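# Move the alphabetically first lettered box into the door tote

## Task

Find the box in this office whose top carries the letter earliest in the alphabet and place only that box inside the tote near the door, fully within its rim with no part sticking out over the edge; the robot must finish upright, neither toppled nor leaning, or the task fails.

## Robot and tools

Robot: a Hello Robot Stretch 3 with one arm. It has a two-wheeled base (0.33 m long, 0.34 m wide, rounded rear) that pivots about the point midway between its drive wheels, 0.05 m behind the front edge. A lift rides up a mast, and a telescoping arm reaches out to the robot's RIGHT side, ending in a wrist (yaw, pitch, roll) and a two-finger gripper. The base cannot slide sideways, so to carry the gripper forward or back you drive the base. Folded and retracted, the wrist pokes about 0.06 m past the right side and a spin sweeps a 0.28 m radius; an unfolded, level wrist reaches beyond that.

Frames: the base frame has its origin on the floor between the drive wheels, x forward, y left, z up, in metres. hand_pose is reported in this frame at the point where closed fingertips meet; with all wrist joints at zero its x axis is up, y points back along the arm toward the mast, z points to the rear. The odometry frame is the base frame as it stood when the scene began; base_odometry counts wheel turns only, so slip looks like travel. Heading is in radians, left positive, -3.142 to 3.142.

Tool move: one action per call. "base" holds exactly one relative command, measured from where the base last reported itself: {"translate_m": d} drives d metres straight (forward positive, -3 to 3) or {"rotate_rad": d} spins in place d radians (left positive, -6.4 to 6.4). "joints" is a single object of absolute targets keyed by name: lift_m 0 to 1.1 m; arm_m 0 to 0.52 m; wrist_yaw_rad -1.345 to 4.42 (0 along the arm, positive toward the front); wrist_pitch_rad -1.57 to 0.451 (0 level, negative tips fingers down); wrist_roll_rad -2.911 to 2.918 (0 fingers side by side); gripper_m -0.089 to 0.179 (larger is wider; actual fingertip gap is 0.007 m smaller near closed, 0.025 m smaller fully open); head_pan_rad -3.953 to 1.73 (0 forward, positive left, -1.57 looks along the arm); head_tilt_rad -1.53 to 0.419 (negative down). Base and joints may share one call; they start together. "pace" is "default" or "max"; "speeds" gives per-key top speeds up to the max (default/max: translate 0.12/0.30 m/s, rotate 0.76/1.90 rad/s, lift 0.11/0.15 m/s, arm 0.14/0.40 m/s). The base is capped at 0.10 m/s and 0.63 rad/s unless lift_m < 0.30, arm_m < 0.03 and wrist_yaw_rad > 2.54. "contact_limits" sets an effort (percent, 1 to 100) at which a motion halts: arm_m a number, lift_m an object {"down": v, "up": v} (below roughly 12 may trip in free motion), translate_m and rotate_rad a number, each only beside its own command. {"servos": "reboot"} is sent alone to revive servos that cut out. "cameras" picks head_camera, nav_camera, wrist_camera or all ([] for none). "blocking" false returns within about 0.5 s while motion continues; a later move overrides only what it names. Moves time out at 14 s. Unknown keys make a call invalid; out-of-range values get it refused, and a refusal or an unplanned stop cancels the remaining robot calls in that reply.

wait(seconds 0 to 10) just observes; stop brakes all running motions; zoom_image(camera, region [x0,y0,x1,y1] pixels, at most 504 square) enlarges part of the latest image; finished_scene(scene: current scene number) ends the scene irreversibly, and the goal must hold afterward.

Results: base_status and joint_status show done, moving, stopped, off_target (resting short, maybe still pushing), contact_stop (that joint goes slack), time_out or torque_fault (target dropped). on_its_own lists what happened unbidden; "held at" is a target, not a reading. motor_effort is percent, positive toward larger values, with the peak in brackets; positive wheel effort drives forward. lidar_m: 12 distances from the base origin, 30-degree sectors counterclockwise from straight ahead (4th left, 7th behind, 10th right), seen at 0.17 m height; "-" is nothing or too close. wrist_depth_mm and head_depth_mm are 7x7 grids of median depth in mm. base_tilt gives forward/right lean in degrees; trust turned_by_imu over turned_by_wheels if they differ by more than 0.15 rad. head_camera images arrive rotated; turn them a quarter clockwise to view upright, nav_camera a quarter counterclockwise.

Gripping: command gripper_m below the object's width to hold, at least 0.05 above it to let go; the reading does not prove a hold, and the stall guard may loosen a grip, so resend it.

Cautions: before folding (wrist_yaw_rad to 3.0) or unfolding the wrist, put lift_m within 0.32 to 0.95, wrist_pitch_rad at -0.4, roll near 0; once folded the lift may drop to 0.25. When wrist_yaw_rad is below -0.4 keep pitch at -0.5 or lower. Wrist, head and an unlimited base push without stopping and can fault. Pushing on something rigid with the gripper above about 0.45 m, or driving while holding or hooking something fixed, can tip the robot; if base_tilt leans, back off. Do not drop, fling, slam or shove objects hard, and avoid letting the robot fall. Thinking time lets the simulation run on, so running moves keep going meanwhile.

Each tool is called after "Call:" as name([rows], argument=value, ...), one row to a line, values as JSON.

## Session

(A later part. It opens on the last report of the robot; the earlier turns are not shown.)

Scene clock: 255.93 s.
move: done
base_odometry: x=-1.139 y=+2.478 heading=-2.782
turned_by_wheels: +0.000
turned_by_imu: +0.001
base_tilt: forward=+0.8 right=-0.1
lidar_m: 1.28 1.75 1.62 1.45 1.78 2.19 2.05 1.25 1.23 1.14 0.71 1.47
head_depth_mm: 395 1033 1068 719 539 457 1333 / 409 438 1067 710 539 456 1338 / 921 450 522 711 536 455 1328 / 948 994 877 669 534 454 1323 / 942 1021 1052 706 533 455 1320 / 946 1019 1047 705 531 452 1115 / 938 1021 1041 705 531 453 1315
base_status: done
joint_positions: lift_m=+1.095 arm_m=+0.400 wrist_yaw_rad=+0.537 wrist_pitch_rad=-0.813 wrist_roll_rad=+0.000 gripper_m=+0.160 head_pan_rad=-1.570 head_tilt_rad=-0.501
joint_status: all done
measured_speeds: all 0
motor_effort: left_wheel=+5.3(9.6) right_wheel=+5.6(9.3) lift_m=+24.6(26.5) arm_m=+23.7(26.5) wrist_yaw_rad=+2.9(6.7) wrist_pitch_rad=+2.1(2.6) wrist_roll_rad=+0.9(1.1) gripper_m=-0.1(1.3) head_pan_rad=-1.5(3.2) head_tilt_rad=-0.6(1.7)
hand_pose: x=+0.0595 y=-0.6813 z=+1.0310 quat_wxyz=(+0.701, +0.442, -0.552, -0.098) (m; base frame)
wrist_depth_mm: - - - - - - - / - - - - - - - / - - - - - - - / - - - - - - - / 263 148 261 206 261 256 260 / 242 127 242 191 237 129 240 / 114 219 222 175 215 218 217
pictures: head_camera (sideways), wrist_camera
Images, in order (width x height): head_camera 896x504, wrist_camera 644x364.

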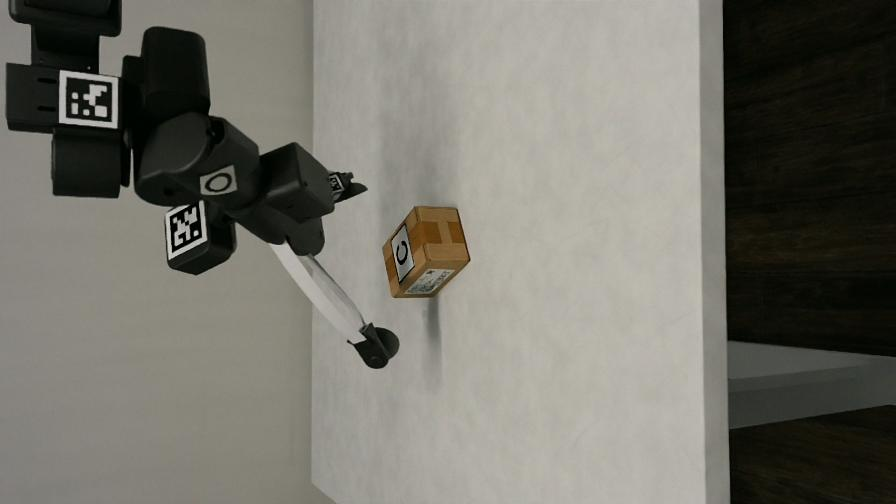

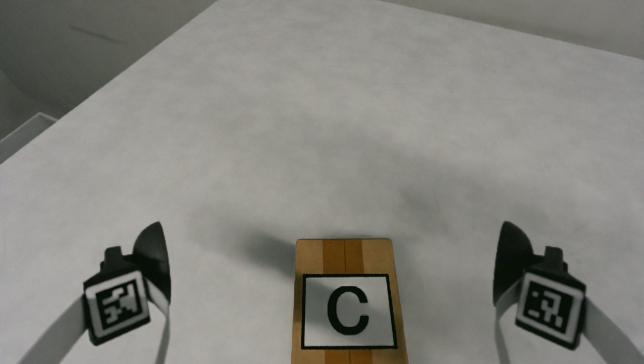

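Call:
move(base={"translate_m": -0.009}, joints={"lift_m": 1.032}, contact_limits={"lift_m": {"down": 13}}, speeds={"lift_m": 0.06}, cameras=["head_camera", "wrist_camera"])

Scene clock: 266.83 s.
move: done
base_odometry: x=-1.130 y=+2.481 heading=-2.782
turned_by_wheels: +0.000
turned_by_imu: +0.001
base_tilt: forward=+0.9 right=+0.0
lidar_m: 1.29 1.76 1.63 1.45 1.78 2.19 2.04 1.24 1.22 1.14 0.71 1.47
head_depth_mm: 961 369 999 714 539 472 1336 / 957 444 880 714 537 456 1328 / 951 474 489 680 534 456 1324 / 950 1033 561 667 535 454 1328 / 947 1025 1054 653 533 453 1316 / 945 1019 1051 706 532 453 1099 / 940 1016 1046 703 531 452 1318
base_status: done
joint_positions: lift_m=+1.032 arm_m=+0.400 wrist_yaw_rad=+0.537 wrist_pitch_rad=-0.813 wrist_roll_rad=+0.000 gripper_m=+0.160 head_pan_rad=-1.570 head_tilt_rad=-0.501
joint_status: all done
measured_speeds: all 0
motor_effort: left_wheel=-3.7(8.5) right_wheel=-4.0(7.9) lift_m=+20.9(22.8) arm_m=+16.7(19.3) wrist_yaw_rad=+3.1(3.8) wrist_pitch_rad=+2.1(2.6) wrist_roll_rad=+0.8(1.0) gripper_m=-0.1(1.1) head_pan_rad=-0.4(2.1) head_tilt_rad=+1.5(1.7)
contact_limits: lift_m down 13 (down: maximum 72; up: maximum 65)
hand_pose: x=+0.0595 y=-0.6813 z=+0.9680 quat_wxyz=(+0.701, +0.442, -0.552, -0.098) (m; base frame)
wrist_depth_mm: - - - - - - - / - - - - - - - / 248 248 247 246 245 244 245 / 219 219 218 156 218 218 216 / 197 196 196 140 188 195 196 / 182 125 175 127 132 129 177 / 114 161 160 116 157 160 -
pictures: head_camera (sideways), wrist_camera
Images, in order (width x height): head_camera 896x504, wrist_camera 644x364.

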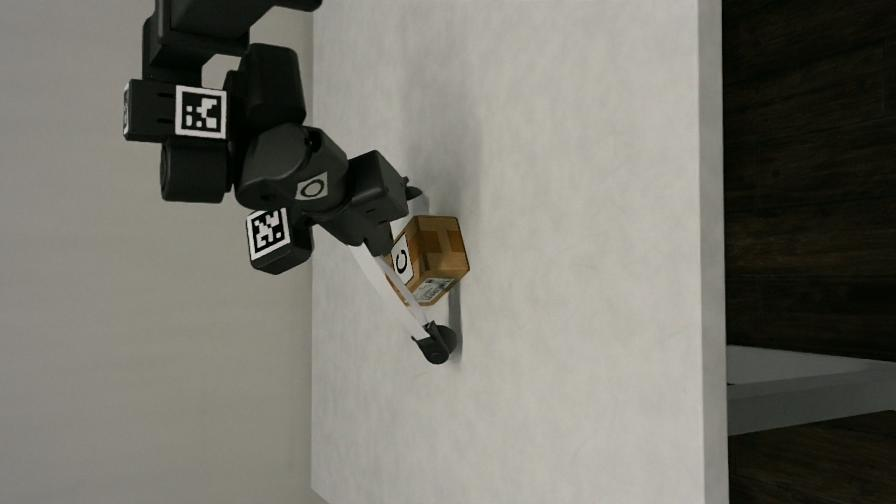

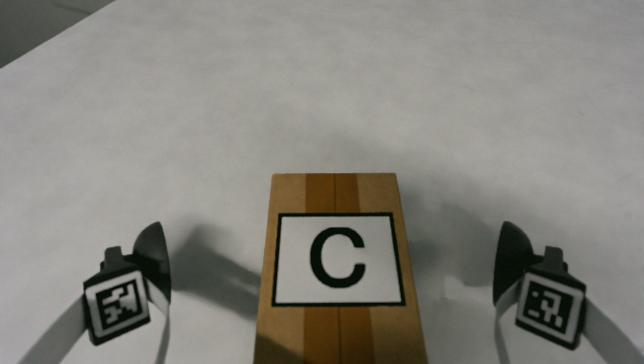

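Call:
move(joints={"gripper_m": 0.055}, cameras=[])

Call:
move(joints={"gripper_m": 0.02}, cameras=[])

Call:
move(joints={"lift_m": 1.09}, cameras=["head_camera", "wrist_camera"])

Scene clock: 271.40 s.
move: done
base_odometry: x=-1.130 y=+2.481 heading=-2.782
turned_by_wheels: +0.000
turned_by_imu: +0.001
base_tilt: forward=+0.9 right=-0.1
lidar_m: 1.29 1.77 1.63 1.44 1.77 2.19 2.04 1.25 1.22 1.14 0.71 1.47
head_depth_mm: 957 370 1000 718 539 472 1340 / 958 444 881 715 537 456 1337 / 955 474 488 681 536 455 1336 / 953 1027 563 664 533 455 1329 / 946 1027 1052 677 532 453 1328 / 943 1019 1048 705 534 453 1094 / 938 1020 1042 704 530 451 1329
base_status: not commanded
joint_positions: lift_m=+1.032 arm_m=+0.400 wrist_yaw_rad=+0.537 wrist_pitch_rad=-0.809 wrist_roll_rad=+0.000 gripper_m=+0.056 head_pan_rad=-1.570 head_tilt_rad=-0.501
joint_status: all done
measured_speeds: all 0
motor_effort: left_wheel=-3.8(4.1) right_wheel=-4.2(4.6) lift_m=+20.8(21.0) arm_m=+9.5(12.1) wrist_yaw_rad=+3.1(3.8) wrist_pitch_rad=+1.5(2.6) wrist_roll_rad=+0.8(1.1) gripper_m=-10.3(93.8) head_pan_rad=+0.4(1.3) head_tilt_rad=+2.2(3.5)
contact_limits: lift_m down 13 (down: maximum 72; up: maximum 65)
hand_pose: x=+0.0600 y=-0.6820 z=+0.9686 quat_wxyz=(+0.701, +0.441, -0.552, -0.096) (m; base frame)
wrist_depth_mm: - - - - - - - / - - - - - - - / 250 250 249 249 247 247 246 / 222 220 220 157 219 219 218 / 198 198 160 141 148 197 196 / - 179 128 127 128 178 178 / 164 164 131 117 127 121 166
pictures: none
No camera images: "cameras" was empty.

Scene clock: 272.30 s.
move: done
base_odometry: x=-1.130 y=+2.481 heading=-2.782
turned_by_wheels: +0.000
turned_by_imu: +0.000
base_tilt: forward=+1.1 right=-0.2
lidar_m: 1.29 1.76 1.63 1.45 1.78 2.19 2.04 1.25 1.22 1.14 0.71 1.47
head_depth_mm: 960 369 1000 714 540 472 1344 / 955 443 886 715 538 456 1332 / 952 475 488 680 535 455 1340 / 948 1030 564 665 535 454 1319 / 948 1021 1056 676 533 454 1322 / 941 1023 1052 708 533 453 1095 / 943 1018 1038 704 531 452 1325
base_status: not commanded
joint_positions: lift_m=+1.032 arm_m=+0.400 wrist_yaw_rad=+0.537 wrist_pitch_rad=-0.809 wrist_roll_rad=+0.000 gripper_m=+0.021 head_pan_rad=-1.570 head_tilt_rad=-0.501
joint_status: all done
measured_speeds: all 0
motor_effort: left_wheel=-3.8(3.9) right_wheel=-4.0(4.4) lift_m=+20.8(21.0) arm_m=+7.7(9.4) wrist_yaw_rad=+3.2(3.8) wrist_pitch_rad=+1.2(1.8) wrist_roll_rad=+0.9(1.0) gripper_m=-24.5(99.1) head_pan_rad=+1.1(1.5) head_tilt_rad=+2.0(3.5)
contact_limits: lift_m down 13 (down: maximum 72; up: maximum 65)
hand_pose: x=+0.0601 y=-0.6821 z=+0.9687 quat_wxyz=(+0.701, +0.441, -0.552, -0.096) (m; base frame)
wrist_depth_mm: - - - - - - - / - - - - - - - / 250 250 248 248 248 248 246 / 221 220 220 158 219 219 219 / 198 197 190 141 151 197 196 / 183 180 128 128 130 178 177 / 164 164 159 117 130 120 166
pictures: none
No camera images: "cameras" was empty.

Scene clock: 273.67 s.
move: done
base_odometry: x=-1.130 y=+2.481 heading=-2.782
turned_by_wheels: +0.000
turned_by_imu: +0.000
base_tilt: forward=+0.8 right=-0.2
lidar_m: 1.29 1.76 1.63 1.45 1.78 2.19 2.04 1.24 1.22 1.14 0.71 1.47
head_depth_mm: 423 1018 1072 715 539 471 1337 / 414 440 1072 716 537 456 1325 / 923 446 509 715 536 456 1338 / 948 995 634 655 535 455 1325 / 941 1027 1052 707 533 453 1317 / 942 1028 1048 706 533 453 1094 / 939 1018 1046 702 532 454 1322
base_status: not commanded
joint_positions: lift_m=+1.090 arm_m=+0.400 wrist_yaw_rad=+0.537 wrist_pitch_rad=-0.815 wrist_roll_rad=+0.000 gripper_m=+0.024 head_pan_rad=-1.570 head_tilt_rad=-0.500
joint_status: all done
measured_speeds: all 0
motor_effort: left_wheel=-3.7(4.0) right_wheel=-4.0(4.4) lift_m=+30.6(33.0) arm_m=+5.6(8.1) wrist_yaw_rad=+3.0(3.5) wrist_pitch_rad=+2.4(2.9) wrist_roll_rad=+0.9(1.1) gripper_m=-11.7(24.5) head_pan_rad=+0.6(2.0) head_tilt_rad=+2.9(3.3)
hand_pose: x=+0.0594 y=-0.6810 z=+1.0257 quat_wxyz=(+0.701, +0.442, -0.551, -0.098) (m; base frame)
wrist_depth_mm: - - - - - - - / - - - - - - - / - - - - - - - / - - - 155 - - - / 262 256 154 140 145 255 259 / 242 237 128 128 130 236 235 / 218 210 209 118 130 209 215
pictures: head_camera (sideways), wrist_camera
Images, in order (width x height): head_camera 896x504, wrist_camera 644x364.

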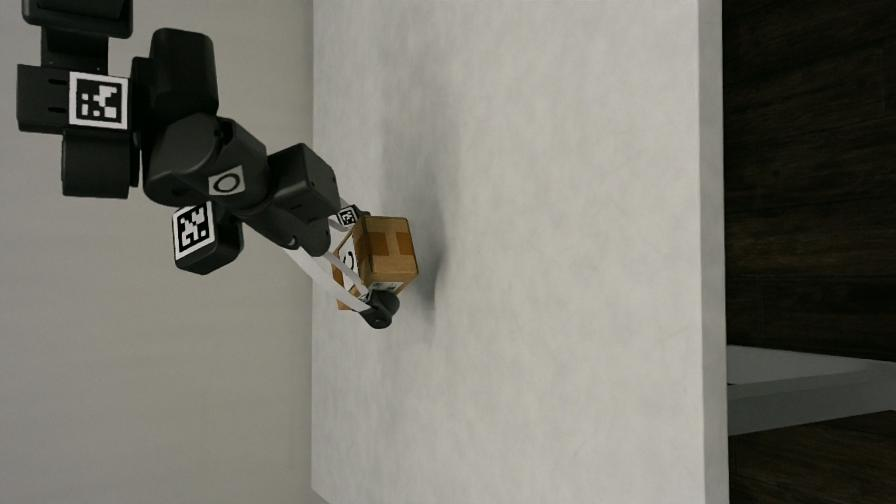

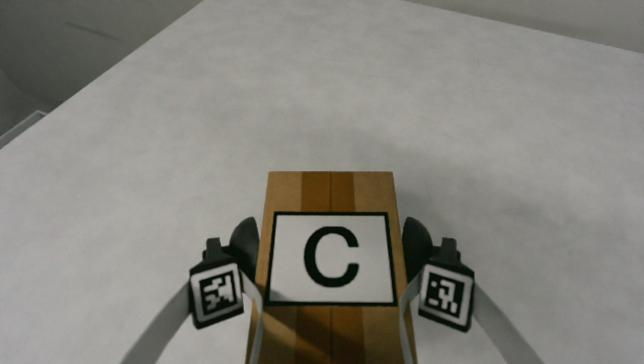

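Call:
move(joints={"arm_m": 0.0, "lift_m": 1.095}, speeds={"arm_m": 0.25}, cameras=["wrist_camera"])

Call:
move(joints={"wrist_yaw_rad": 1.57, "wrist_pitch_rad": -0.4}, cameras=[])

Call:
move(base={"rotate_rad": 2.548}, joints={"lift_m": 0.55}, pace="max", cameras=["wrist_camera", "nav_camera"])

Scene clock: 323.43 s.
move: done
base_odometry: x=-1.130 y=+2.481 heading=-2.782
turned_by_wheels: +0.000
turned_by_imu: +0.001
base_tilt: forward=+0.9 right=-0.2
lidar_m: 1.29 1.76 1.62 1.45 1.78 2.19 2.04 1.24 1.23 1.14 0.71 1.47
head_depth_mm: - - - - - - - / - - - - - - - / 942 - 939 - - - - / 949 1031 1083 - - - 1285 / 943 1024 1079 - 517 - 1264 / 944 1023 1053 704 533 316 1091 / 937 1022 1047 706 531 453 1319
base_status: not commanded
joint_positions: lift_m=+1.095 arm_m=+0.002 wrist_yaw_rad=+0.537 wrist_pitch_rad=-0.815 wrist_roll_rad=+0.000 gripper_m=+0.024 head_pan_rad=-1.570 head_tilt_rad=-0.500
joint_status: all done
joint sent to its limit — arm_m, lower limit.
measured_speeds: all 0
motor_effort: left_wheel=-3.8(4.0) right_wheel=-4.2(4.5) lift_m=+30.1(33.3) arm_m=-23.0(25.6) wrist_yaw_rad=+2.7(3.6) wrist_pitch_rad=+2.5(3.0) wrist_roll_rad=+0.6(1.1) gripper_m=-11.9(13.1) head_pan_rad=+1.7(3.8) head_tilt_rad=+3.3(3.6)
hand_pose: x=+0.0594 y=-0.2827 z=+1.0306 quat_wxyz=(+0.701, +0.443, -0.551, -0.098) (m; base frame)
wrist_depth_mm: - - - - - - - / - - - - - - - / - - - - - - - / - - - 155 - - - / - - 157 140 146 261 261 / - - 128 128 130 242 241 / - - 124 118 123 237 228
pictures: wrist_camera
Images, in order (width x height): wrist_camera 644x364.

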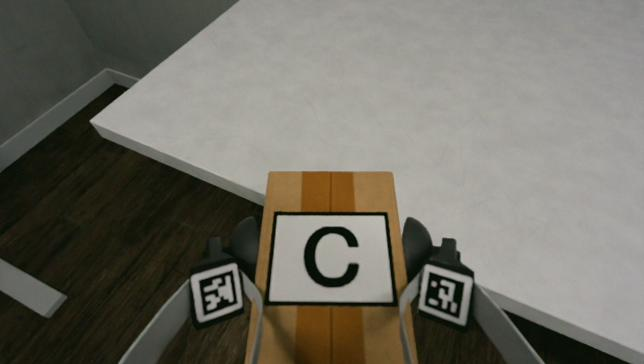

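Scene clock: 324.93 s.
move: done
base_odometry: x=-1.130 y=+2.481 heading=-2.782
turned_by_wheels: +0.000
turned_by_imu: +0.000
base_tilt: forward=+0.9 right=-0.1
lidar_m: 1.29 1.76 1.63 1.45 1.78 2.19 2.04 1.24 1.22 1.14 0.71 1.47
head_depth_mm: - - - - - - 1334 / - - - - - - 1333 / 938 - 996 - - - 1331 / 948 1032 1067 712 598 - - / 947 1023 1059 709 576 - - / 941 1024 1053 708 - - - / 941 1019 1048 743 - - -
base_status: not commanded
joint_positions: lift_m=+1.095 arm_m=+0.002 wrist_yaw_rad=+1.567 wrist_pitch_rad=-0.429 wrist_roll_rad=+0.000 gripper_m=+0.024 head_pan_rad=-1.570 head_tilt_rad=-0.500
joint_status: all done
measured_speeds: all 0
motor_effort: left_wheel=-3.8(3.9) right_wheel=-3.7(4.3) lift_m=+29.9(30.5) arm_m=-21.4(23.5) wrist_yaw_rad=+3.7(5.7) wrist_pitch_rad=+5.0(7.1) wrist_roll_rad=+1.0(1.1) gripper_m=-12.8(13.2) head_pan_rad=+2.0(3.6) head_tilt_rad=+1.9(3.2)
hand_pose: x=+0.2017 y=-0.1478 z=+1.1053 quat_wxyz=(+0.596, +0.594, -0.383, +0.381) (m; base frame)
wrist_depth_mm: - - - - - - - / - - - - - - - / - - - - - - - / - - - - - - - / - - 156 141 152 - - / - - 128 128 130 - - / - - 123 118 119 107 -
pictures: none
No camera images: "cameras" was empty.

Scene clock: 329.90 s.
move: done
base_odometry: x=-1.130 y=+2.481 heading=-0.234
turned_by_wheels: +2.547
turned_by_imu: +2.540
base_tilt: forward=+1.0 right=+0.0
lidar_m: 1.77 2.03 1.24 1.24 1.14 0.71 1.37 1.29 1.75 1.63 1.55 1.45
head_depth_mm: 1790 1876 1304 2163 1976 1601 1330 / 1896 2021 1412 2283 2000 1597 1340 / 2084 2177 2037 2469 1920 1592 1329 / 2026 2113 2157 2466 1972 1590 1323 / 1887 1963 2117 2144 1905 1585 1326 / 1382 1500 1676 1811 1901 1579 1316 / 1580 1658 1889 1785 1855 1573 1317
base_status: done
joint_positions: lift_m=+0.550 arm_m=+0.002 wrist_yaw_rad=+1.567 wrist_pitch_rad=-0.427 wrist_roll_rad=+0.000 gripper_m=+0.024 head_pan_rad=-1.570 head_tilt_rad=-0.500
joint_status: all done
measured_speeds: all 0
motor_effort: left_wheel=-10.6(14.7) right_wheel=+10.8(15.5) lift_m=+22.4(28.4) arm_m=-23.0(23.9) wrist_yaw_rad=+3.3(3.8) wrist_pitch_rad=+4.7(5.3) wrist_roll_rad=+0.8(1.1) gripper_m=-11.8(13.1) head_pan_rad=+2.2(4.1) head_tilt_rad=+0.8(3.3)
hand_pose: x=+0.2019 y=-0.1477 z=+0.5607 quat_wxyz=(+0.596, +0.594, -0.383, +0.382) (m; base frame)
wrist_depth_mm: - - - - - - - / - - - - - - - / - - - - - - - / - - - - - - - / - - 157 141 153 - - / 872 871 128 128 130 881 886 / 768 704 124 118 119 718 755
pictures: nav_camera (sideways), wrist_camera
Images, in order (width x height): nav_camera 672x504, wrist_camera 644x364.

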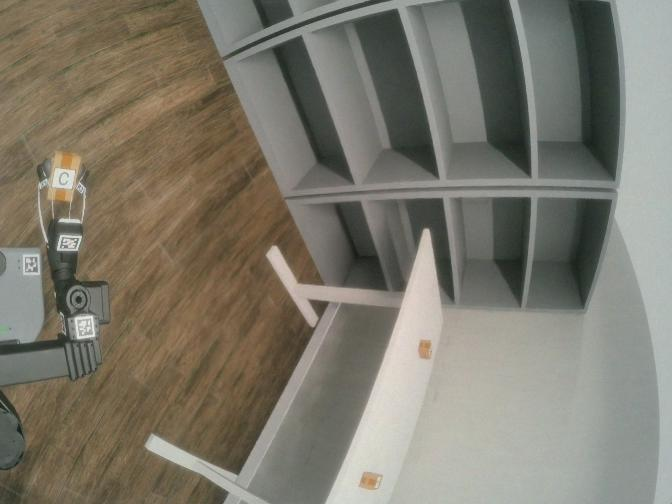

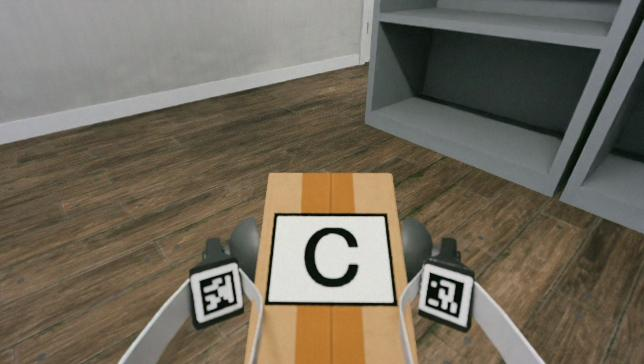

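Call:
move(joints={"wrist_yaw_rad": 2.62, "head_pan_rad": -0.3, "head_tilt_rad": -0.4}, cameras=["nav_camera"])

Call:
move(joints={"lift_m": 0.29}, pace="max", cameras=["nav_camera", "wrist_camera"])

Scene clock: 334.93 s.
move: done
base_odometry: x=-1.130 y=+2.481 heading=-0.234
turned_by_wheels: +0.000
turned_by_imu: +0.001
base_tilt: forward=+0.9 right=-0.1
lidar_m: 1.78 2.03 1.24 1.24 1.14 0.71 1.37 1.29 1.75 1.63 1.54 1.44
head_depth_mm: 1631 1751 1803 1901 2028 1701 1435 / 1739 1861 1917 1905 2134 1760 1431 / 1663 1836 1971 2049 2132 1743 1424 / 1562 1689 1826 1952 2032 1741 1427 / 2604 2793 2964 2987 2248 1745 1421 / 2375 2509 2655 2802 2237 1722 1411 / 2182 2252 2382 2503 2231 1741 1414
base_status: not commanded
joint_positions: lift_m=+0.550 arm_m=+0.002 wrist_yaw_rad=+2.617 wrist_pitch_rad=-0.427 wrist_roll_rad=+0.000 gripper_m=+0.024 head_pan_rad=-0.284 head_tilt_rad=-0.401
joint_status: all done
measured_speeds: translate_m=+0.000 rotate_rad=+0.000 lift_m=+0.000 arm_m=+0.000 wrist_yaw_rad=+0.000 wrist_pitch_rad=+0.000 wrist_roll_rad=+0.000 head_pan_rad=-0.024 head_tilt_rad=+0.000
motor_effort: left_wheel=-10.8(10.9) right_wheel=+10.3(11.1) lift_m=+24.0(24.2) arm_m=-22.5(23.0) wrist_yaw_rad=+3.9(6.4) wrist_pitch_rad=+4.6(5.2) wrist_roll_rad=+0.8(1.1) gripper_m=-12.2(13.3) head_pan_rad=-4.1(4.5) head_tilt_rad=+3.6(6.2)
hand_pose: x=+0.0907 y=+0.0464 z=+0.5607 quat_wxyz=(+0.324, +0.706, -0.034, +0.629) (m; base frame)
wrist_depth_mm: - - - - - - - / - - - - - - - / - - - - - - - / - - - - - - - / - - 157 141 152 - - / 879 869 128 128 130 886 878 / 205 704 124 117 119 706 744
pictures: nav_camera (sideways)
Images, in order (width x height): nav_camera 672x504.

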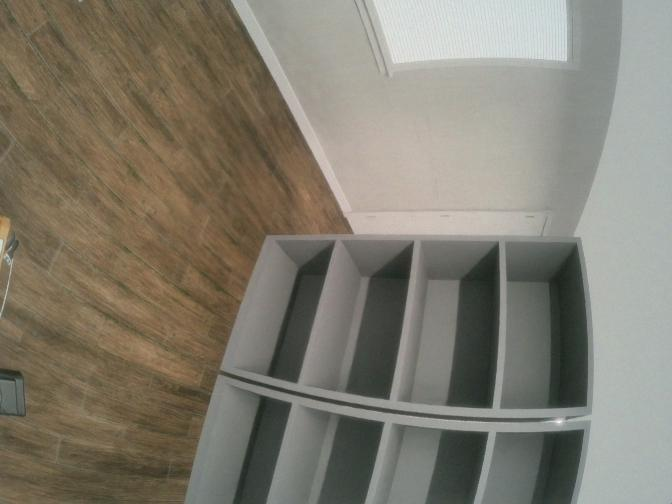

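Scene clock: 337.47 s.
move: done
base_odometry: x=-1.130 y=+2.481 heading=-0.234
turned_by_wheels: +0.000
turned_by_imu: +0.000
base_tilt: forward=+1.0 right=-0.3
lidar_m: 1.78 2.03 1.25 1.24 1.14 0.71 1.38 1.29 1.75 1.63 1.54 1.44
head_depth_mm: 1629 1739 1775 1876 1997 1706 1439 / 1738 1856 1920 1912 2123 1760 1435 / 1706 1853 1995 2018 2148 1739 1430 / 1537 1678 1785 1927 2031 1734 1422 / 2623 2839 2993 3026 2260 1735 1416 / 2382 2518 2692 2787 2248 1747 1419 / 2161 2270 2403 2528 2258 1732 1414
base_status: not commanded
joint_positions: lift_m=+0.290 arm_m=+0.002 wrist_yaw_rad=+2.617 wrist_pitch_rad=-0.426 wrist_roll_rad=+0.000 gripper_m=+0.024 head_pan_rad=-0.299 head_tilt_rad=-0.400
joint_status: all done
measured_speeds: all 0
motor_effort: left_wheel=-10.2(10.7) right_wheel=+10.4(11.0) lift_m=+22.3(23.2) arm_m=-22.0(22.7) wrist_yaw_rad=+3.3(3.9) wrist_pitch_rad=+4.5(4.9) wrist_roll_rad=+0.8(1.1) gripper_m=-12.4(12.8) head_pan_rad=-2.6(4.3) head_tilt_rad=+3.8(4.5)
hand_pose: x=+0.0907 y=+0.0465 z=+0.3009 quat_wxyz=(+0.324, +0.706, -0.035, +0.629) (m; base frame)
wrist_depth_mm: - - - - - - - / - - - - - - - / - - - - - - - / 810 820 865 856 811 826 824 / 646 651 159 141 152 652 658 / 535 538 128 128 130 537 545 / 206 271 127 117 127 438 467
pictures: nav_camera (sideways), wrist_camera
Images, in order (width x height): nav_camera 672x504, wrist_camera 644x364.

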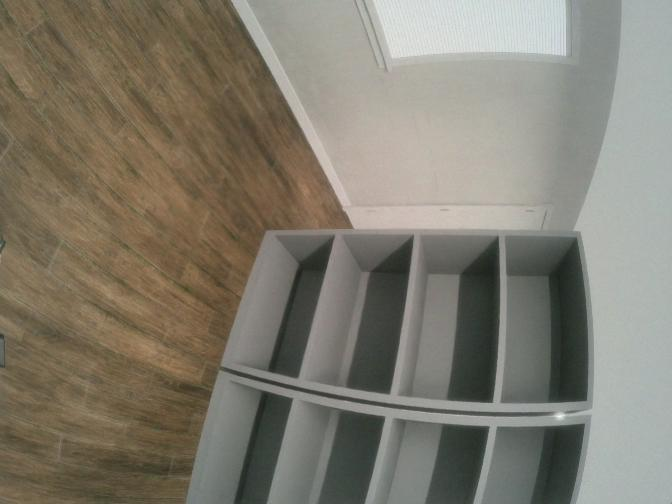

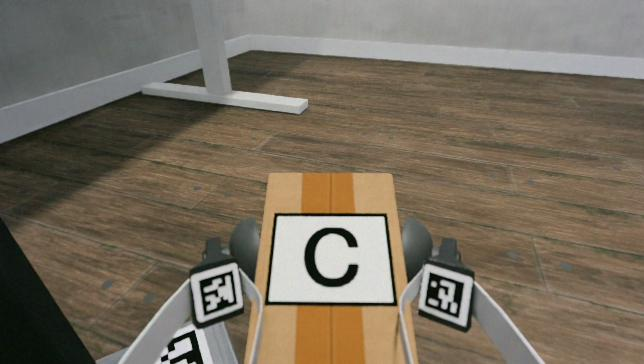

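Call:
move(base={"translate_m": 2.07}, joints={"head_pan_rad": -0.6, "head_tilt_rad": -0.4}, pace="max", cameras=["head_camera", "wrist_camera"])

Call:
move(base={"rotate_rad": -1.01}, joints={"head_pan_rad": 0.0, "head_tilt_rad": -0.5}, pace="max", cameras=["head_camera", "nav_camera"])

Scene clock: 351.10 s.
move: done
base_odometry: x=+0.883 y=+2.000 heading=-0.234
turned_by_wheels: +0.000
turned_by_imu: -0.002
base_tilt: forward=+0.9 right=-0.1
lidar_m: 0.55 0.49 0.49 0.59 1.10 2.11 2.69 1.36 0.48 0.57 2.27 0.91
head_depth_mm: 1863 1979 2108 2233 2275 1746 1438 / 1913 2032 2148 2304 2279 1743 1424 / 1888 2024 2204 2370 2253 1751 1431 / 1307 1410 1540 1679 1843 1756 1434 / 1023 1083 1131 1206 1301 1432 1389 / 876 915 960 1013 1071 1141 1216 / 743 774 803 838 880 922 974
base_status: done
joint_positions: lift_m=+0.290 arm_m=+0.002 wrist_yaw_rad=+2.617 wrist_pitch_rad=-0.426 wrist_roll_rad=+0.000 gripper_m=+0.024 head_pan_rad=-0.600 head_tilt_rad=-0.400
joint_status: all done
measured_speeds: all 0
motor_effort: left_wheel=+5.5(15.6) right_wheel=+0.9(16.0) lift_m=+30.8(30.8) arm_m=-19.6(21.6) wrist_yaw_rad=+2.7(3.6) wrist_pitch_rad=+4.5(4.9) wrist_roll_rad=+0.9(1.1) gripper_m=-12.1(13.1) head_pan_rad=+3.0(4.5) head_tilt_rad=+1.0(5.5)
hand_pose: x=+0.0906 y=+0.0466 z=+0.3009 quat_wxyz=(+0.324, +0.706, -0.034, +0.629) (m; base frame)
wrist_depth_mm: - - - - - - - / - - - - - - - / - - - - - - - / 822 781 - 154 - - - / 652 654 159 141 143 546 519 / 540 540 128 128 130 545 525 / 205 269 127 117 127 437 462
pictures: head_camera (sideways), wrist_camera
Images, in order (width x height): head_camera 896x504, wrist_camera 644x364.

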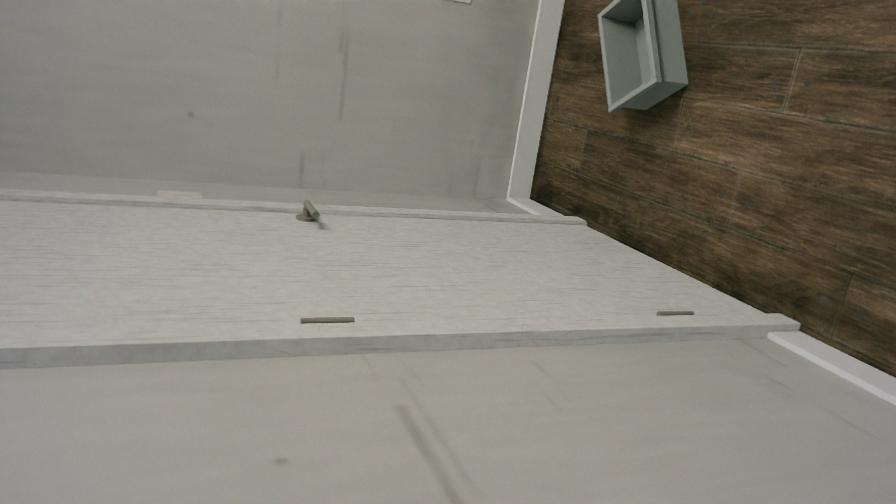

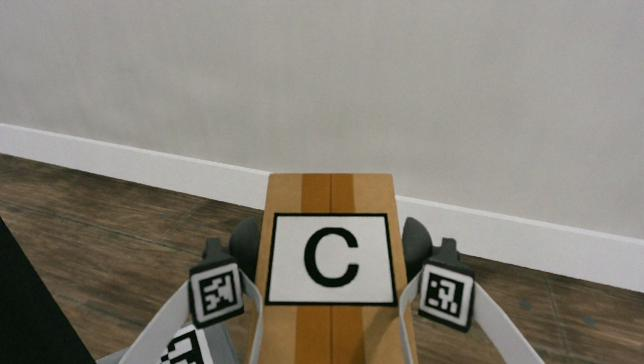

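Scene clock: 352.83 s.
move: done
base_odometry: x=+0.883 y=+2.000 heading=-1.244
turned_by_wheels: -1.010
turned_by_imu: -1.005
base_tilt: forward=+0.9 right=-0.4
lidar_m: 2.27 0.84 0.54 0.49 0.50 0.61 1.23 2.11 2.68 1.35 0.48 0.58
head_depth_mm: 1958 2127 2315 2485 1984 1592 1333 / 1966 2102 2295 2492 2002 1588 1330 / 1928 2100 2282 2454 1975 1591 1328 / 1908 2098 2276 2443 1926 1594 1330 / 1904 2069 2272 2432 1903 1591 1328 / 1887 2042 2224 2376 1973 1579 1324 / 1887 2018 2140 2021 1845 1570 1325
base_status: done
joint_positions: lift_m=+0.290 arm_m=+0.002 wrist_yaw_rad=+2.617 wrist_pitch_rad=-0.426 wrist_roll_rad=+0.000 gripper_m=+0.024 head_pan_rad=+0.013 head_tilt_rad=-0.498
joint_status: all done
measured_speeds: translate_m=+0.000 rotate_rad=+0.000 lift_m=+0.000 arm_m=+0.000 wrist_yaw_rad=+0.000 wrist_pitch_rad=+0.000 wrist_roll_rad=+0.000 head_pan_rad=-0.024 head_tilt_rad=+0.000
motor_effort: left_wheel=+9.7(17.8) right_wheel=-7.7(15.0) lift_m=+28.5(30.7) arm_m=-22.6(23.8) wrist_yaw_rad=+3.5(3.5) wrist_pitch_rad=+4.5(5.0) wrist_roll_rad=+0.8(1.3) gripper_m=-12.3(12.9) head_pan_rad=-2.6(5.2) head_tilt_rad=-1.9(5.0)
hand_pose: x=+0.0906 y=+0.0466 z=+0.3009 quat_wxyz=(+0.324, +0.706, -0.034, +0.629) (m; base frame)
wrist_depth_mm: - - - - - - - / - - - - - - - / - - - - - - - / - - - 157 816 821 817 / 517 553 152 141 151 654 653 / 526 542 128 128 130 545 536 / 205 270 127 118 126 433 460
pictures: head_camera (sideways), nav_camera (sideways)
Images, in order (width x height): head_camera 896x504, nav_camera 672x504.

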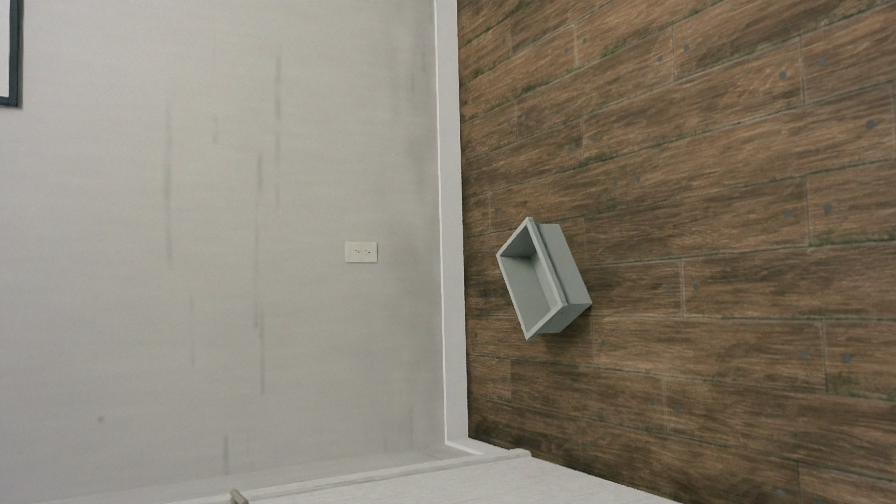

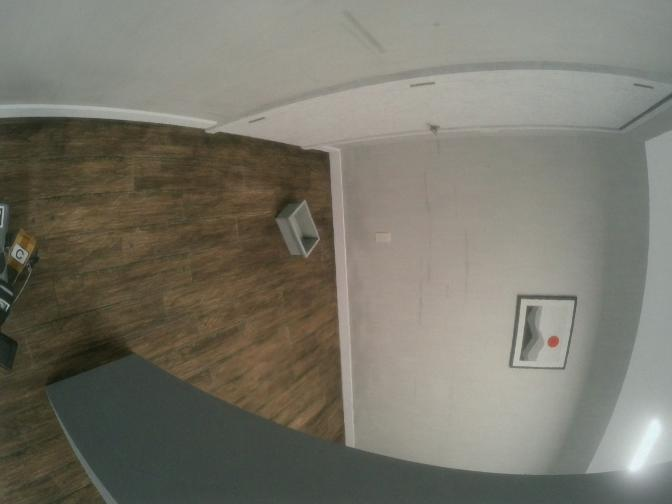

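Call:
move(base={"translate_m": 1.17}, joints={"head_pan_rad": 0.0, "head_tilt_rad": -0.8}, pace="max", cameras=["head_camera", "nav_camera"])

Scene clock: 384.47 s.
move: done
base_odometry: x=+1.259 y=+0.892 heading=-1.244
turned_by_wheels: +0.000
turned_by_imu: -0.001
base_tilt: forward=+1.0 right=-0.3
lidar_m: 1.12 1.13 0.72 0.65 0.65 0.84 1.67 0.69 0.77 1.53 1.92 1.23
head_depth_mm: 1003 1140 1328 1600 1489 1301 1155 / 995 1132 1310 1581 1498 1303 1153 / 982 1118 1313 1556 1488 1302 1149 / 976 1106 1284 1534 1494 1281 1160 / 966 1092 1270 1513 1493 1274 1155 / 957 1089 1252 1503 1495 1253 1137 / 952 1084 1242 1477 1492 1303 1155
base_status: done
joint_positions: lift_m=+0.290 arm_m=+0.002 wrist_yaw_rad=+2.617 wrist_pitch_rad=-0.426 wrist_roll_rad=+0.000 gripper_m=+0.024 head_pan_rad=+0.000 head_tilt_rad=-0.800
joint_status: all done
measured_speeds: all 0
motor_effort: left_wheel=+7.0(21.1) right_wheel=+1.7(9.7) lift_m=+22.3(24.2) arm_m=-7.7(17.0) wrist_yaw_rad=+2.6(3.5) wrist_pitch_rad=+4.9(5.0) wrist_roll_rad=+0.9(1.1) gripper_m=-12.7(13.1) head_pan_rad=-2.9(5.0) head_tilt_rad=+0.5(6.0)
hand_pose: x=+0.0906 y=+0.0466 z=+0.3009 quat_wxyz=(+0.324, +0.706, -0.034, +0.629) (m; base frame)
wrist_depth_mm: 535 592 - 926 - - - / 558 610 - - - - - / 592 - - - - - - / - 740 814 873 684 - 830 / 627 649 160 141 147 - 615 / 536 542 128 128 130 523 526 / 205 271 127 117 127 440 466
pictures: head_camera (sideways), nav_camera (sideways)
Images, in order (width x height): head_camera 896x504, nav_camera 672x504.

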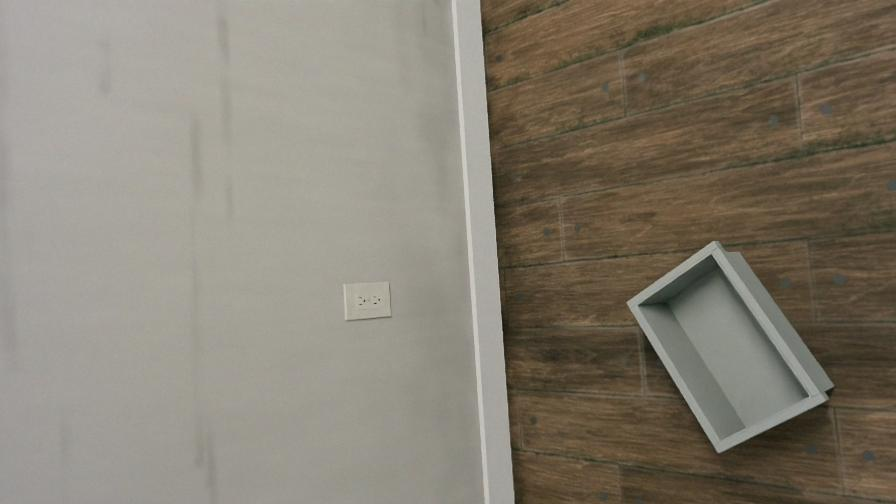

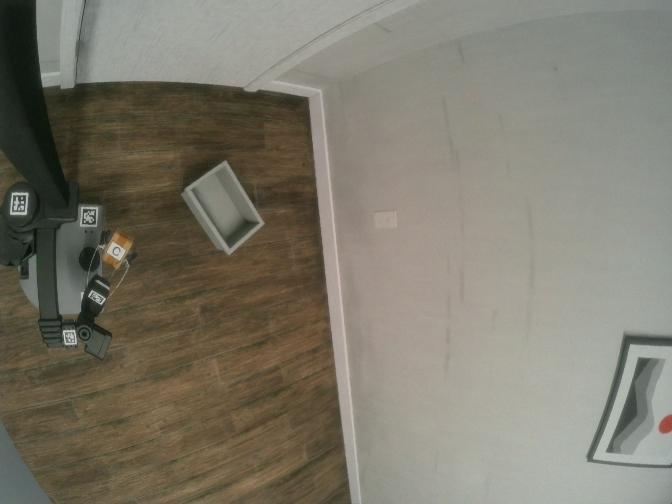

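Call:
move(base={"rotate_rad": 2.23}, joints={"head_pan_rad": -1.57, "head_tilt_rad": -1.0}, pace="max", cameras=[])

Call:
move(base={"translate_m": -0.2}, joints={"lift_m": 0.5}, pace="max", cameras=["head_camera", "nav_camera"])

Scene clock: 423.93 s.
move: done
base_odometry: x=+1.259 y=+0.892 heading=+0.986
turned_by_wheels: +2.230
turned_by_imu: +2.222
base_tilt: forward=+1.0 right=-0.1
lidar_m: 0.69 0.92 2.26 0.68 0.84 2.08 1.67 1.18 1.12 0.97 0.69 0.65
head_depth_mm: 1062 1217 1439 1485 1312 1209 1111 / 1117 1293 1538 1488 1314 1215 679 / 1183 1372 1599 1501 1305 1210 939 / 1224 1438 1637 1492 1324 1211 770 / 1068 1212 1415 1496 1338 1208 1110 / 904 1019 1167 1374 1340 1223 1117 / 806 897 1008 1145 1308 1219 1111
base_status: done
joint_positions: lift_m=+0.290 arm_m=+0.002 wrist_yaw_rad=+2.617 wrist_pitch_rad=-0.426 wrist_roll_rad=+0.000 gripper_m=+0.024 head_pan_rad=-1.581 head_tilt_rad=-0.999
joint_status: all done
measured_speeds: all 0
motor_effort: left_wheel=-8.2(15.8) right_wheel=+10.6(17.5) lift_m=+25.3(25.7) arm_m=-23.2(23.6) wrist_yaw_rad=+3.1(3.4) wrist_pitch_rad=+4.5(5.0) wrist_roll_rad=+0.8(1.1) gripper_m=-11.9(12.9) head_pan_rad=+1.3(5.9) head_tilt_rad=-5.4(7.0)
hand_pose: x=+0.0906 y=+0.0466 z=+0.3009 quat_wxyz=(+0.324, +0.706, -0.034, +0.629) (m; base frame)
wrist_depth_mm: - - - - - - - / - - - - - - - / - - - - - - - / 781 774 860 868 823 818 - / 648 653 159 141 151 647 653 / 536 539 128 128 130 541 543 / 204 270 127 118 127 437 461
pictures: none
No camera images: "cameras" was empty.

Scene clock: 426.57 s.
move: done
base_odometry: x=+1.149 y=+0.726 heading=+0.986
turned_by_wheels: +0.000
turned_by_imu: +0.000
base_tilt: forward=+1.0 right=-0.2
lidar_m: 0.84 1.16 0.72 0.73 0.97 2.33 1.53 1.08 1.03 1.05 0.87 0.83
head_depth_mm: 974 1120 1317 1466 1335 1210 1100 / 1017 1191 1420 1484 1339 530 487 / 1091 1266 1540 1483 1311 542 972 / 1155 1362 1599 1487 1318 596 588 / 1236 1457 1638 1498 1311 1220 1104 / 1179 1323 1499 1495 1336 1210 1109 / 1034 1131 1280 1422 1344 1219 1110
base_status: done
joint_positions: lift_m=+0.500 arm_m=+0.002 wrist_yaw_rad=+2.617 wrist_pitch_rad=-0.426 wrist_roll_rad=+0.000 gripper_m=+0.024 head_pan_rad=-1.571 head_tilt_rad=-1.000
joint_status: all done
measured_speeds: all 0
motor_effort: left_wheel=-6.5(14.5) right_wheel=+5.9(11.0) lift_m=+29.4(35.1) arm_m=-22.6(23.5) wrist_yaw_rad=+3.1(3.3) wrist_pitch_rad=+4.6(5.1) wrist_roll_rad=+0.9(1.2) gripper_m=-11.2(13.1) head_pan_rad=+2.5(4.3) head_tilt_rad=-5.5(6.6)
hand_pose: x=+0.0906 y=+0.0466 z=+0.5109 quat_wxyz=(+0.324, +0.706, -0.034, +0.629) (m; base frame)
wrist_depth_mm: - - - - - - - / - - - - - - - / - - - - - - - / - - - - - - - / 958 937 151 141 153 986 928 / 822 817 128 128 130 818 818 / 204 662 124 117 119 655 699
pictures: head_camera (sideways), nav_camera (sideways)
Images, in order (width x height): head_camera 896x504, nav_camera 672x504.

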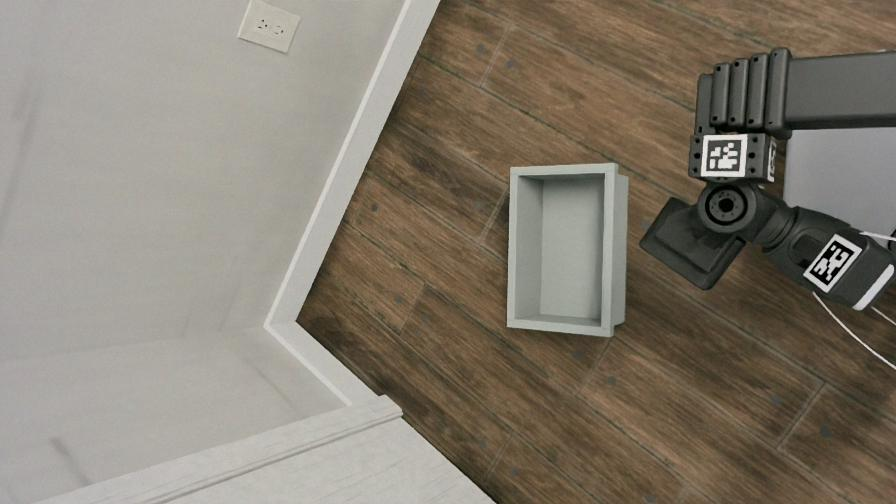

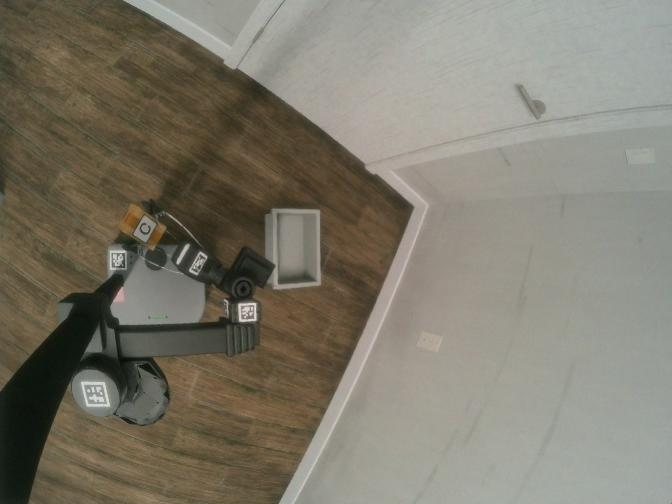

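Call:
move(joints={"wrist_yaw_rad": 1.57}, cameras=[])

Call:
move(joints={"arm_m": 0.363, "wrist_pitch_rad": -0.95, "lift_m": 0.42}, speeds={"arm_m": 0.2})

Scene clock: 434.13 s.
move: done
base_odometry: x=+1.149 y=+0.726 heading=+0.986
turned_by_wheels: +0.000
turned_by_imu: +0.001
base_tilt: forward=+0.8 right=-0.3
lidar_m: 0.84 1.16 0.72 0.73 0.97 2.33 1.53 1.08 1.03 1.06 0.88 0.83
head_depth_mm: 975 1120 1318 1457 1331 1209 1096 / 1024 1189 1417 1489 1341 529 486 / 1086 1271 1539 1496 1318 541 975 / 1156 1370 1606 1502 1315 632 974 / 1237 1451 1645 1495 1312 1218 1096 / 1175 1323 1493 1499 1339 733 1097 / 1031 1130 1268 1435 1337 1215 1102
base_status: not commanded
joint_positions: lift_m=+0.500 arm_m=+0.002 wrist_yaw_rad=+1.573 wrist_pitch_rad=-0.426 wrist_roll_rad=+0.000 gripper_m=+0.024 head_pan_rad=-1.570 head_tilt_rad=-1.000
joint_status: all done
measured_speeds: all 0
motor_effort: left_wheel=-6.4(6.8) right_wheel=+5.6(6.5) lift_m=+24.1(26.1) arm_m=-20.4(21.3) wrist_yaw_rad=-2.4(5.8) wrist_pitch_rad=+4.6(4.9) wrist_roll_rad=+0.8(1.0) gripper_m=-11.7(13.1) head_pan_rad=+3.0(4.0) head_tilt_rad=-5.6(6.6)
hand_pose: x=+0.2020 y=-0.1463 z=+0.5109 quat_wxyz=(+0.594, +0.595, -0.382, +0.384) (m; base frame)
wrist_depth_mm: - - - - - 571 516 / - - - - - 597 553 / - - - - - - 575 / - - - 154 - - 597 / 968 972 157 141 143 - - / 816 815 128 128 130 782 - / 714 658 124 118 119 661 688
pictures: none
No camera images: "cameras" was empty.

Scene clock: 437.67 s.
move: done
base_odometry: x=+1.149 y=+0.726 heading=+0.986
turned_by_wheels: +0.000
turned_by_imu: +0.001
base_tilt: forward=+1.0 right=-0.1
lidar_m: 0.84 1.16 0.72 0.73 0.97 2.33 1.53 1.08 1.03 1.05 0.88 0.83
head_depth_mm: 970 1123 1317 1464 1334 1205 1109 / 1028 1188 1421 1416 692 611 552 / 1090 1273 1526 846 1320 1206 968 / 1150 1366 1611 1418 1316 1217 979 / 1230 1460 1643 1490 1301 1214 1111 / 1171 1329 1497 1498 1344 1216 1111 / 1033 1132 1270 1418 1343 1210 1115
base_status: not commanded
joint_positions: lift_m=+0.420 arm_m=+0.363 wrist_yaw_rad=+1.573 wrist_pitch_rad=-0.961 wrist_roll_rad=+0.000 gripper_m=+0.024 head_pan_rad=-1.570 head_tilt_rad=-1.000
joint_status: all done
measured_speeds: all 0
motor_effort: left_wheel=-6.6(6.7) right_wheel=+6.3(6.7) lift_m=+21.8(23.9) arm_m=+24.3(26.6) wrist_yaw_rad=-1.6(2.8) wrist_pitch_rad=+2.1(6.4) wrist_roll_rad=+1.1(1.2) gripper_m=-11.6(13.7) head_pan_rad=+2.8(4.6) head_tilt_rad=-5.4(6.5)
hand_pose: x=+0.1056 y=-0.5079 z=+0.3348 quat_wxyz=(+0.675, +0.674, -0.211, +0.213) (m; base frame)
wrist_depth_mm: 771 771 766 739 590 535 471 / 696 702 693 690 684 638 524 / 635 636 631 627 622 621 592 / 579 574 577 155 555 566 568 / 535 530 160 140 152 524 524 / 497 494 128 128 130 487 482 / 467 449 127 118 123 445 452
pictures: head_camera (sideways), nav_camera (sideways), wrist_camera
Images, in order (width x height): head_camera 896x504, nav_camera 672x504, wrist_camera 644x364.

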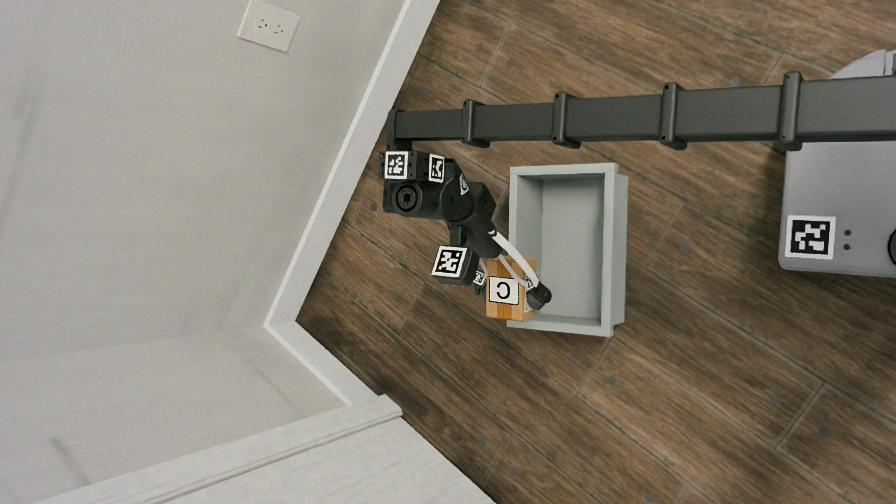

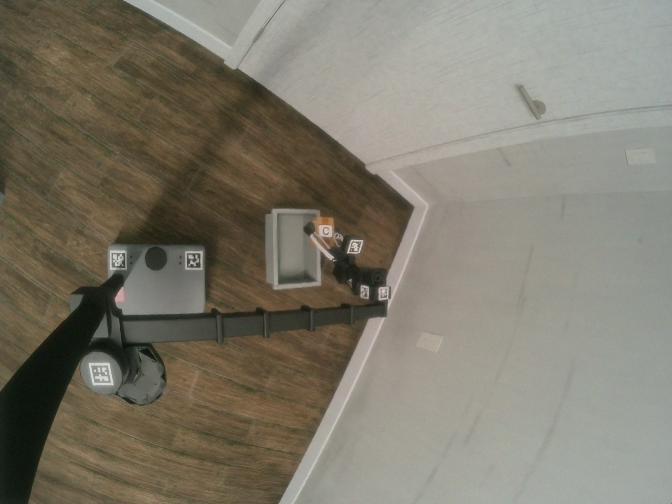

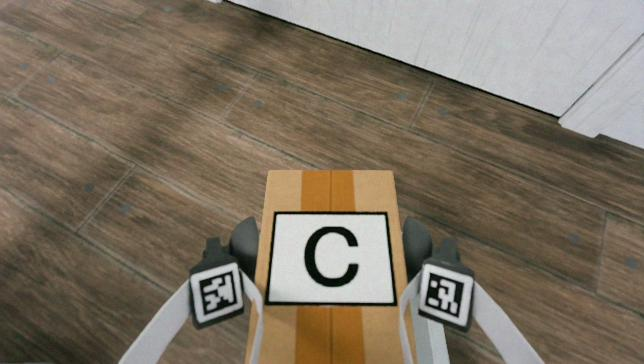

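Call:
move(base={"translate_m": -0.04}, joints={"arm_m": 0.35, "lift_m": 0.32}, cameras=["head_camera", "wrist_camera"])

Scene clock: 444.13 s.
move: done
base_odometry: x=+1.127 y=+0.692 heading=+0.985
turned_by_wheels: +0.000
turned_by_imu: +0.001
base_tilt: forward=+1.0 right=-0.1
lidar_m: 0.88 1.21 0.73 0.75 0.99 2.29 1.50 1.06 1.01 1.04 0.91 0.87
head_depth_mm: 957 1097 1290 1462 1336 1209 1108 / 1013 1166 1392 1493 1285 729 654 / 1073 1251 1504 1422 1286 1191 960 / 1137 1348 1598 1484 1281 1214 982 / 1210 1454 1664 1495 1283 1216 1115 / 1211 1372 1574 1496 1335 1211 1112 / 1089 1193 1323 1451 1338 1213 1116
base_status: done
joint_positions: lift_m=+0.320 arm_m=+0.350 wrist_yaw_rad=+1.572 wrist_pitch_rad=-0.961 wrist_roll_rad=+0.000 gripper_m=+0.024 head_pan_rad=-1.570 head_tilt_rad=-1.000
joint_status: all done
measured_speeds: all 0
motor_effort: left_wheel=-12.6(14.6) right_wheel=+3.3(5.5) lift_m=+22.0(23.7) arm_m=-20.4(24.7) wrist_yaw_rad=-1.0(2.0) wrist_pitch_rad=+1.9(2.2) wrist_roll_rad=+0.8(1.1) gripper_m=-11.5(13.3) head_pan_rad=+3.3(3.7) head_tilt_rad=-5.1(6.2)
hand_pose: x=+0.1055 y=-0.4950 z=+0.2348 quat_wxyz=(+0.675, +0.674, -0.211, +0.213) (m; base frame)
wrist_depth_mm: 621 615 610 610 599 581 499 / 547 553 550 547 546 539 533 / 503 504 499 500 499 493 490 / 462 460 460 154 322 455 450 / 425 424 160 139 148 416 418 / 396 396 128 128 130 387 388 / 370 361 127 118 130 120 364
pictures: head_camera (sideways), wrist_camera
Images, in order (width x height): head_camera 896x504, wrist_camera 644x364.

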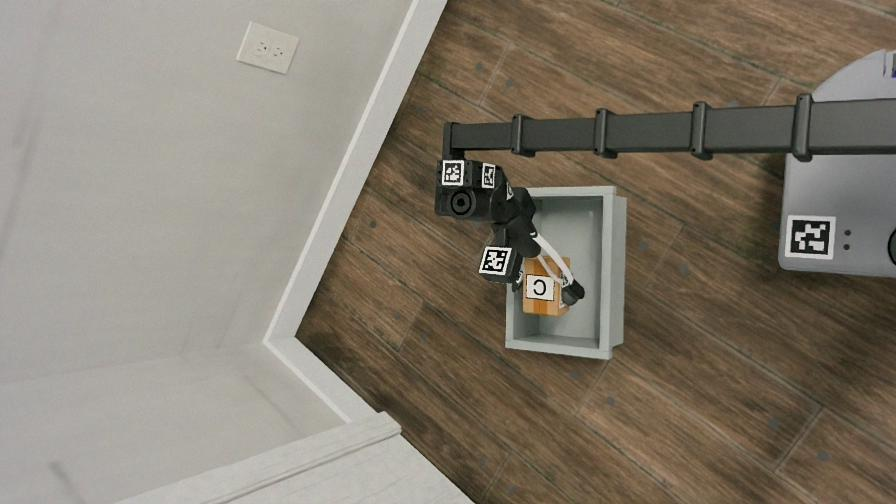

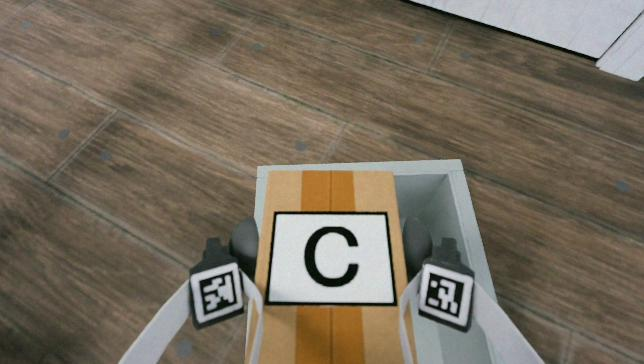

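Call:
move(joints={"arm_m": 0.372, "lift_m": 0.23}, contact_limits={"lift_m": {"down": 14}}, speeds={"lift_m": 0.08}, cameras=["head_camera", "wrist_camera"])

Scene clock: 466.00 s.
move: done
base_odometry: x=+1.127 y=+0.692 heading=+0.985
turned_by_wheels: +0.000
turned_by_imu: +0.001
base_tilt: forward=+0.9 right=-0.1
lidar_m: 0.88 1.21 0.74 0.75 0.99 2.28 1.51 1.06 1.01 0.49 0.51 0.87
head_depth_mm: 956 1098 1289 1458 1333 1215 1103 / 1007 1173 1385 1476 1315 1198 945 / 1071 1255 1509 1489 1280 1202 961 / 1134 1340 1600 1483 1193 1213 979 / 1210 1460 1666 1494 1299 1217 1109 / 1211 1371 1583 1503 1340 1215 1113 / 1086 1194 1334 1445 1342 1221 1115
base_status: not commanded
joint_positions: lift_m=+0.230 arm_m=+0.372 wrist_yaw_rad=+1.572 wrist_pitch_rad=-0.961 wrist_roll_rad=+0.000 gripper_m=+0.024 head_pan_rad=-1.570 head_tilt_rad=-1.000
joint_status: all done
measured_speeds: all 0
motor_effort: left_wheel=-12.5(12.8) right_wheel=+3.4(3.9) lift_m=+21.6(23.5) arm_m=+21.6(26.3) wrist_yaw_rad=-1.3(2.1) wrist_pitch_rad=+2.1(2.2) wrist_roll_rad=+0.8(1.2) gripper_m=-12.3(12.9) head_pan_rad=+2.3(3.5) head_tilt_rad=-4.3(5.7)
contact_limits: lift_m down 14 (down: maximum 72; up: maximum 65)
hand_pose: x=+0.1055 y=-0.5170 z=+0.1448 quat_wxyz=(+0.675, +0.674, -0.211, +0.213) (m; base frame)
wrist_depth_mm: 474 475 470 465 466 463 460 / 428 423 427 424 421 418 417 / 389 385 244 252 250 373 381 / 355 357 224 154 280 339 348 / 329 329 161 140 148 231 323 / 304 307 128 128 130 190 300 / 287 170 130 118 127 167 280
pictures: head_camera (sideways), wrist_camera
Images, in order (width x height): head_camera 896x504, wrist_camera 644x364.

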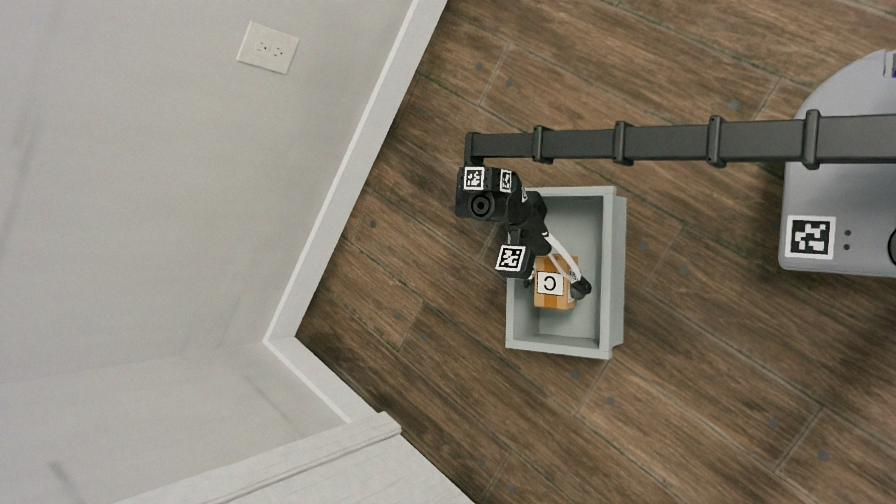

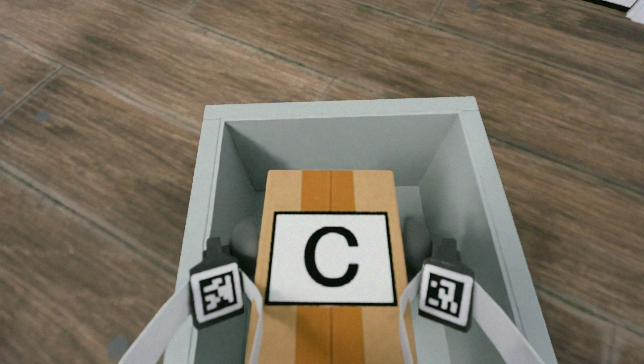

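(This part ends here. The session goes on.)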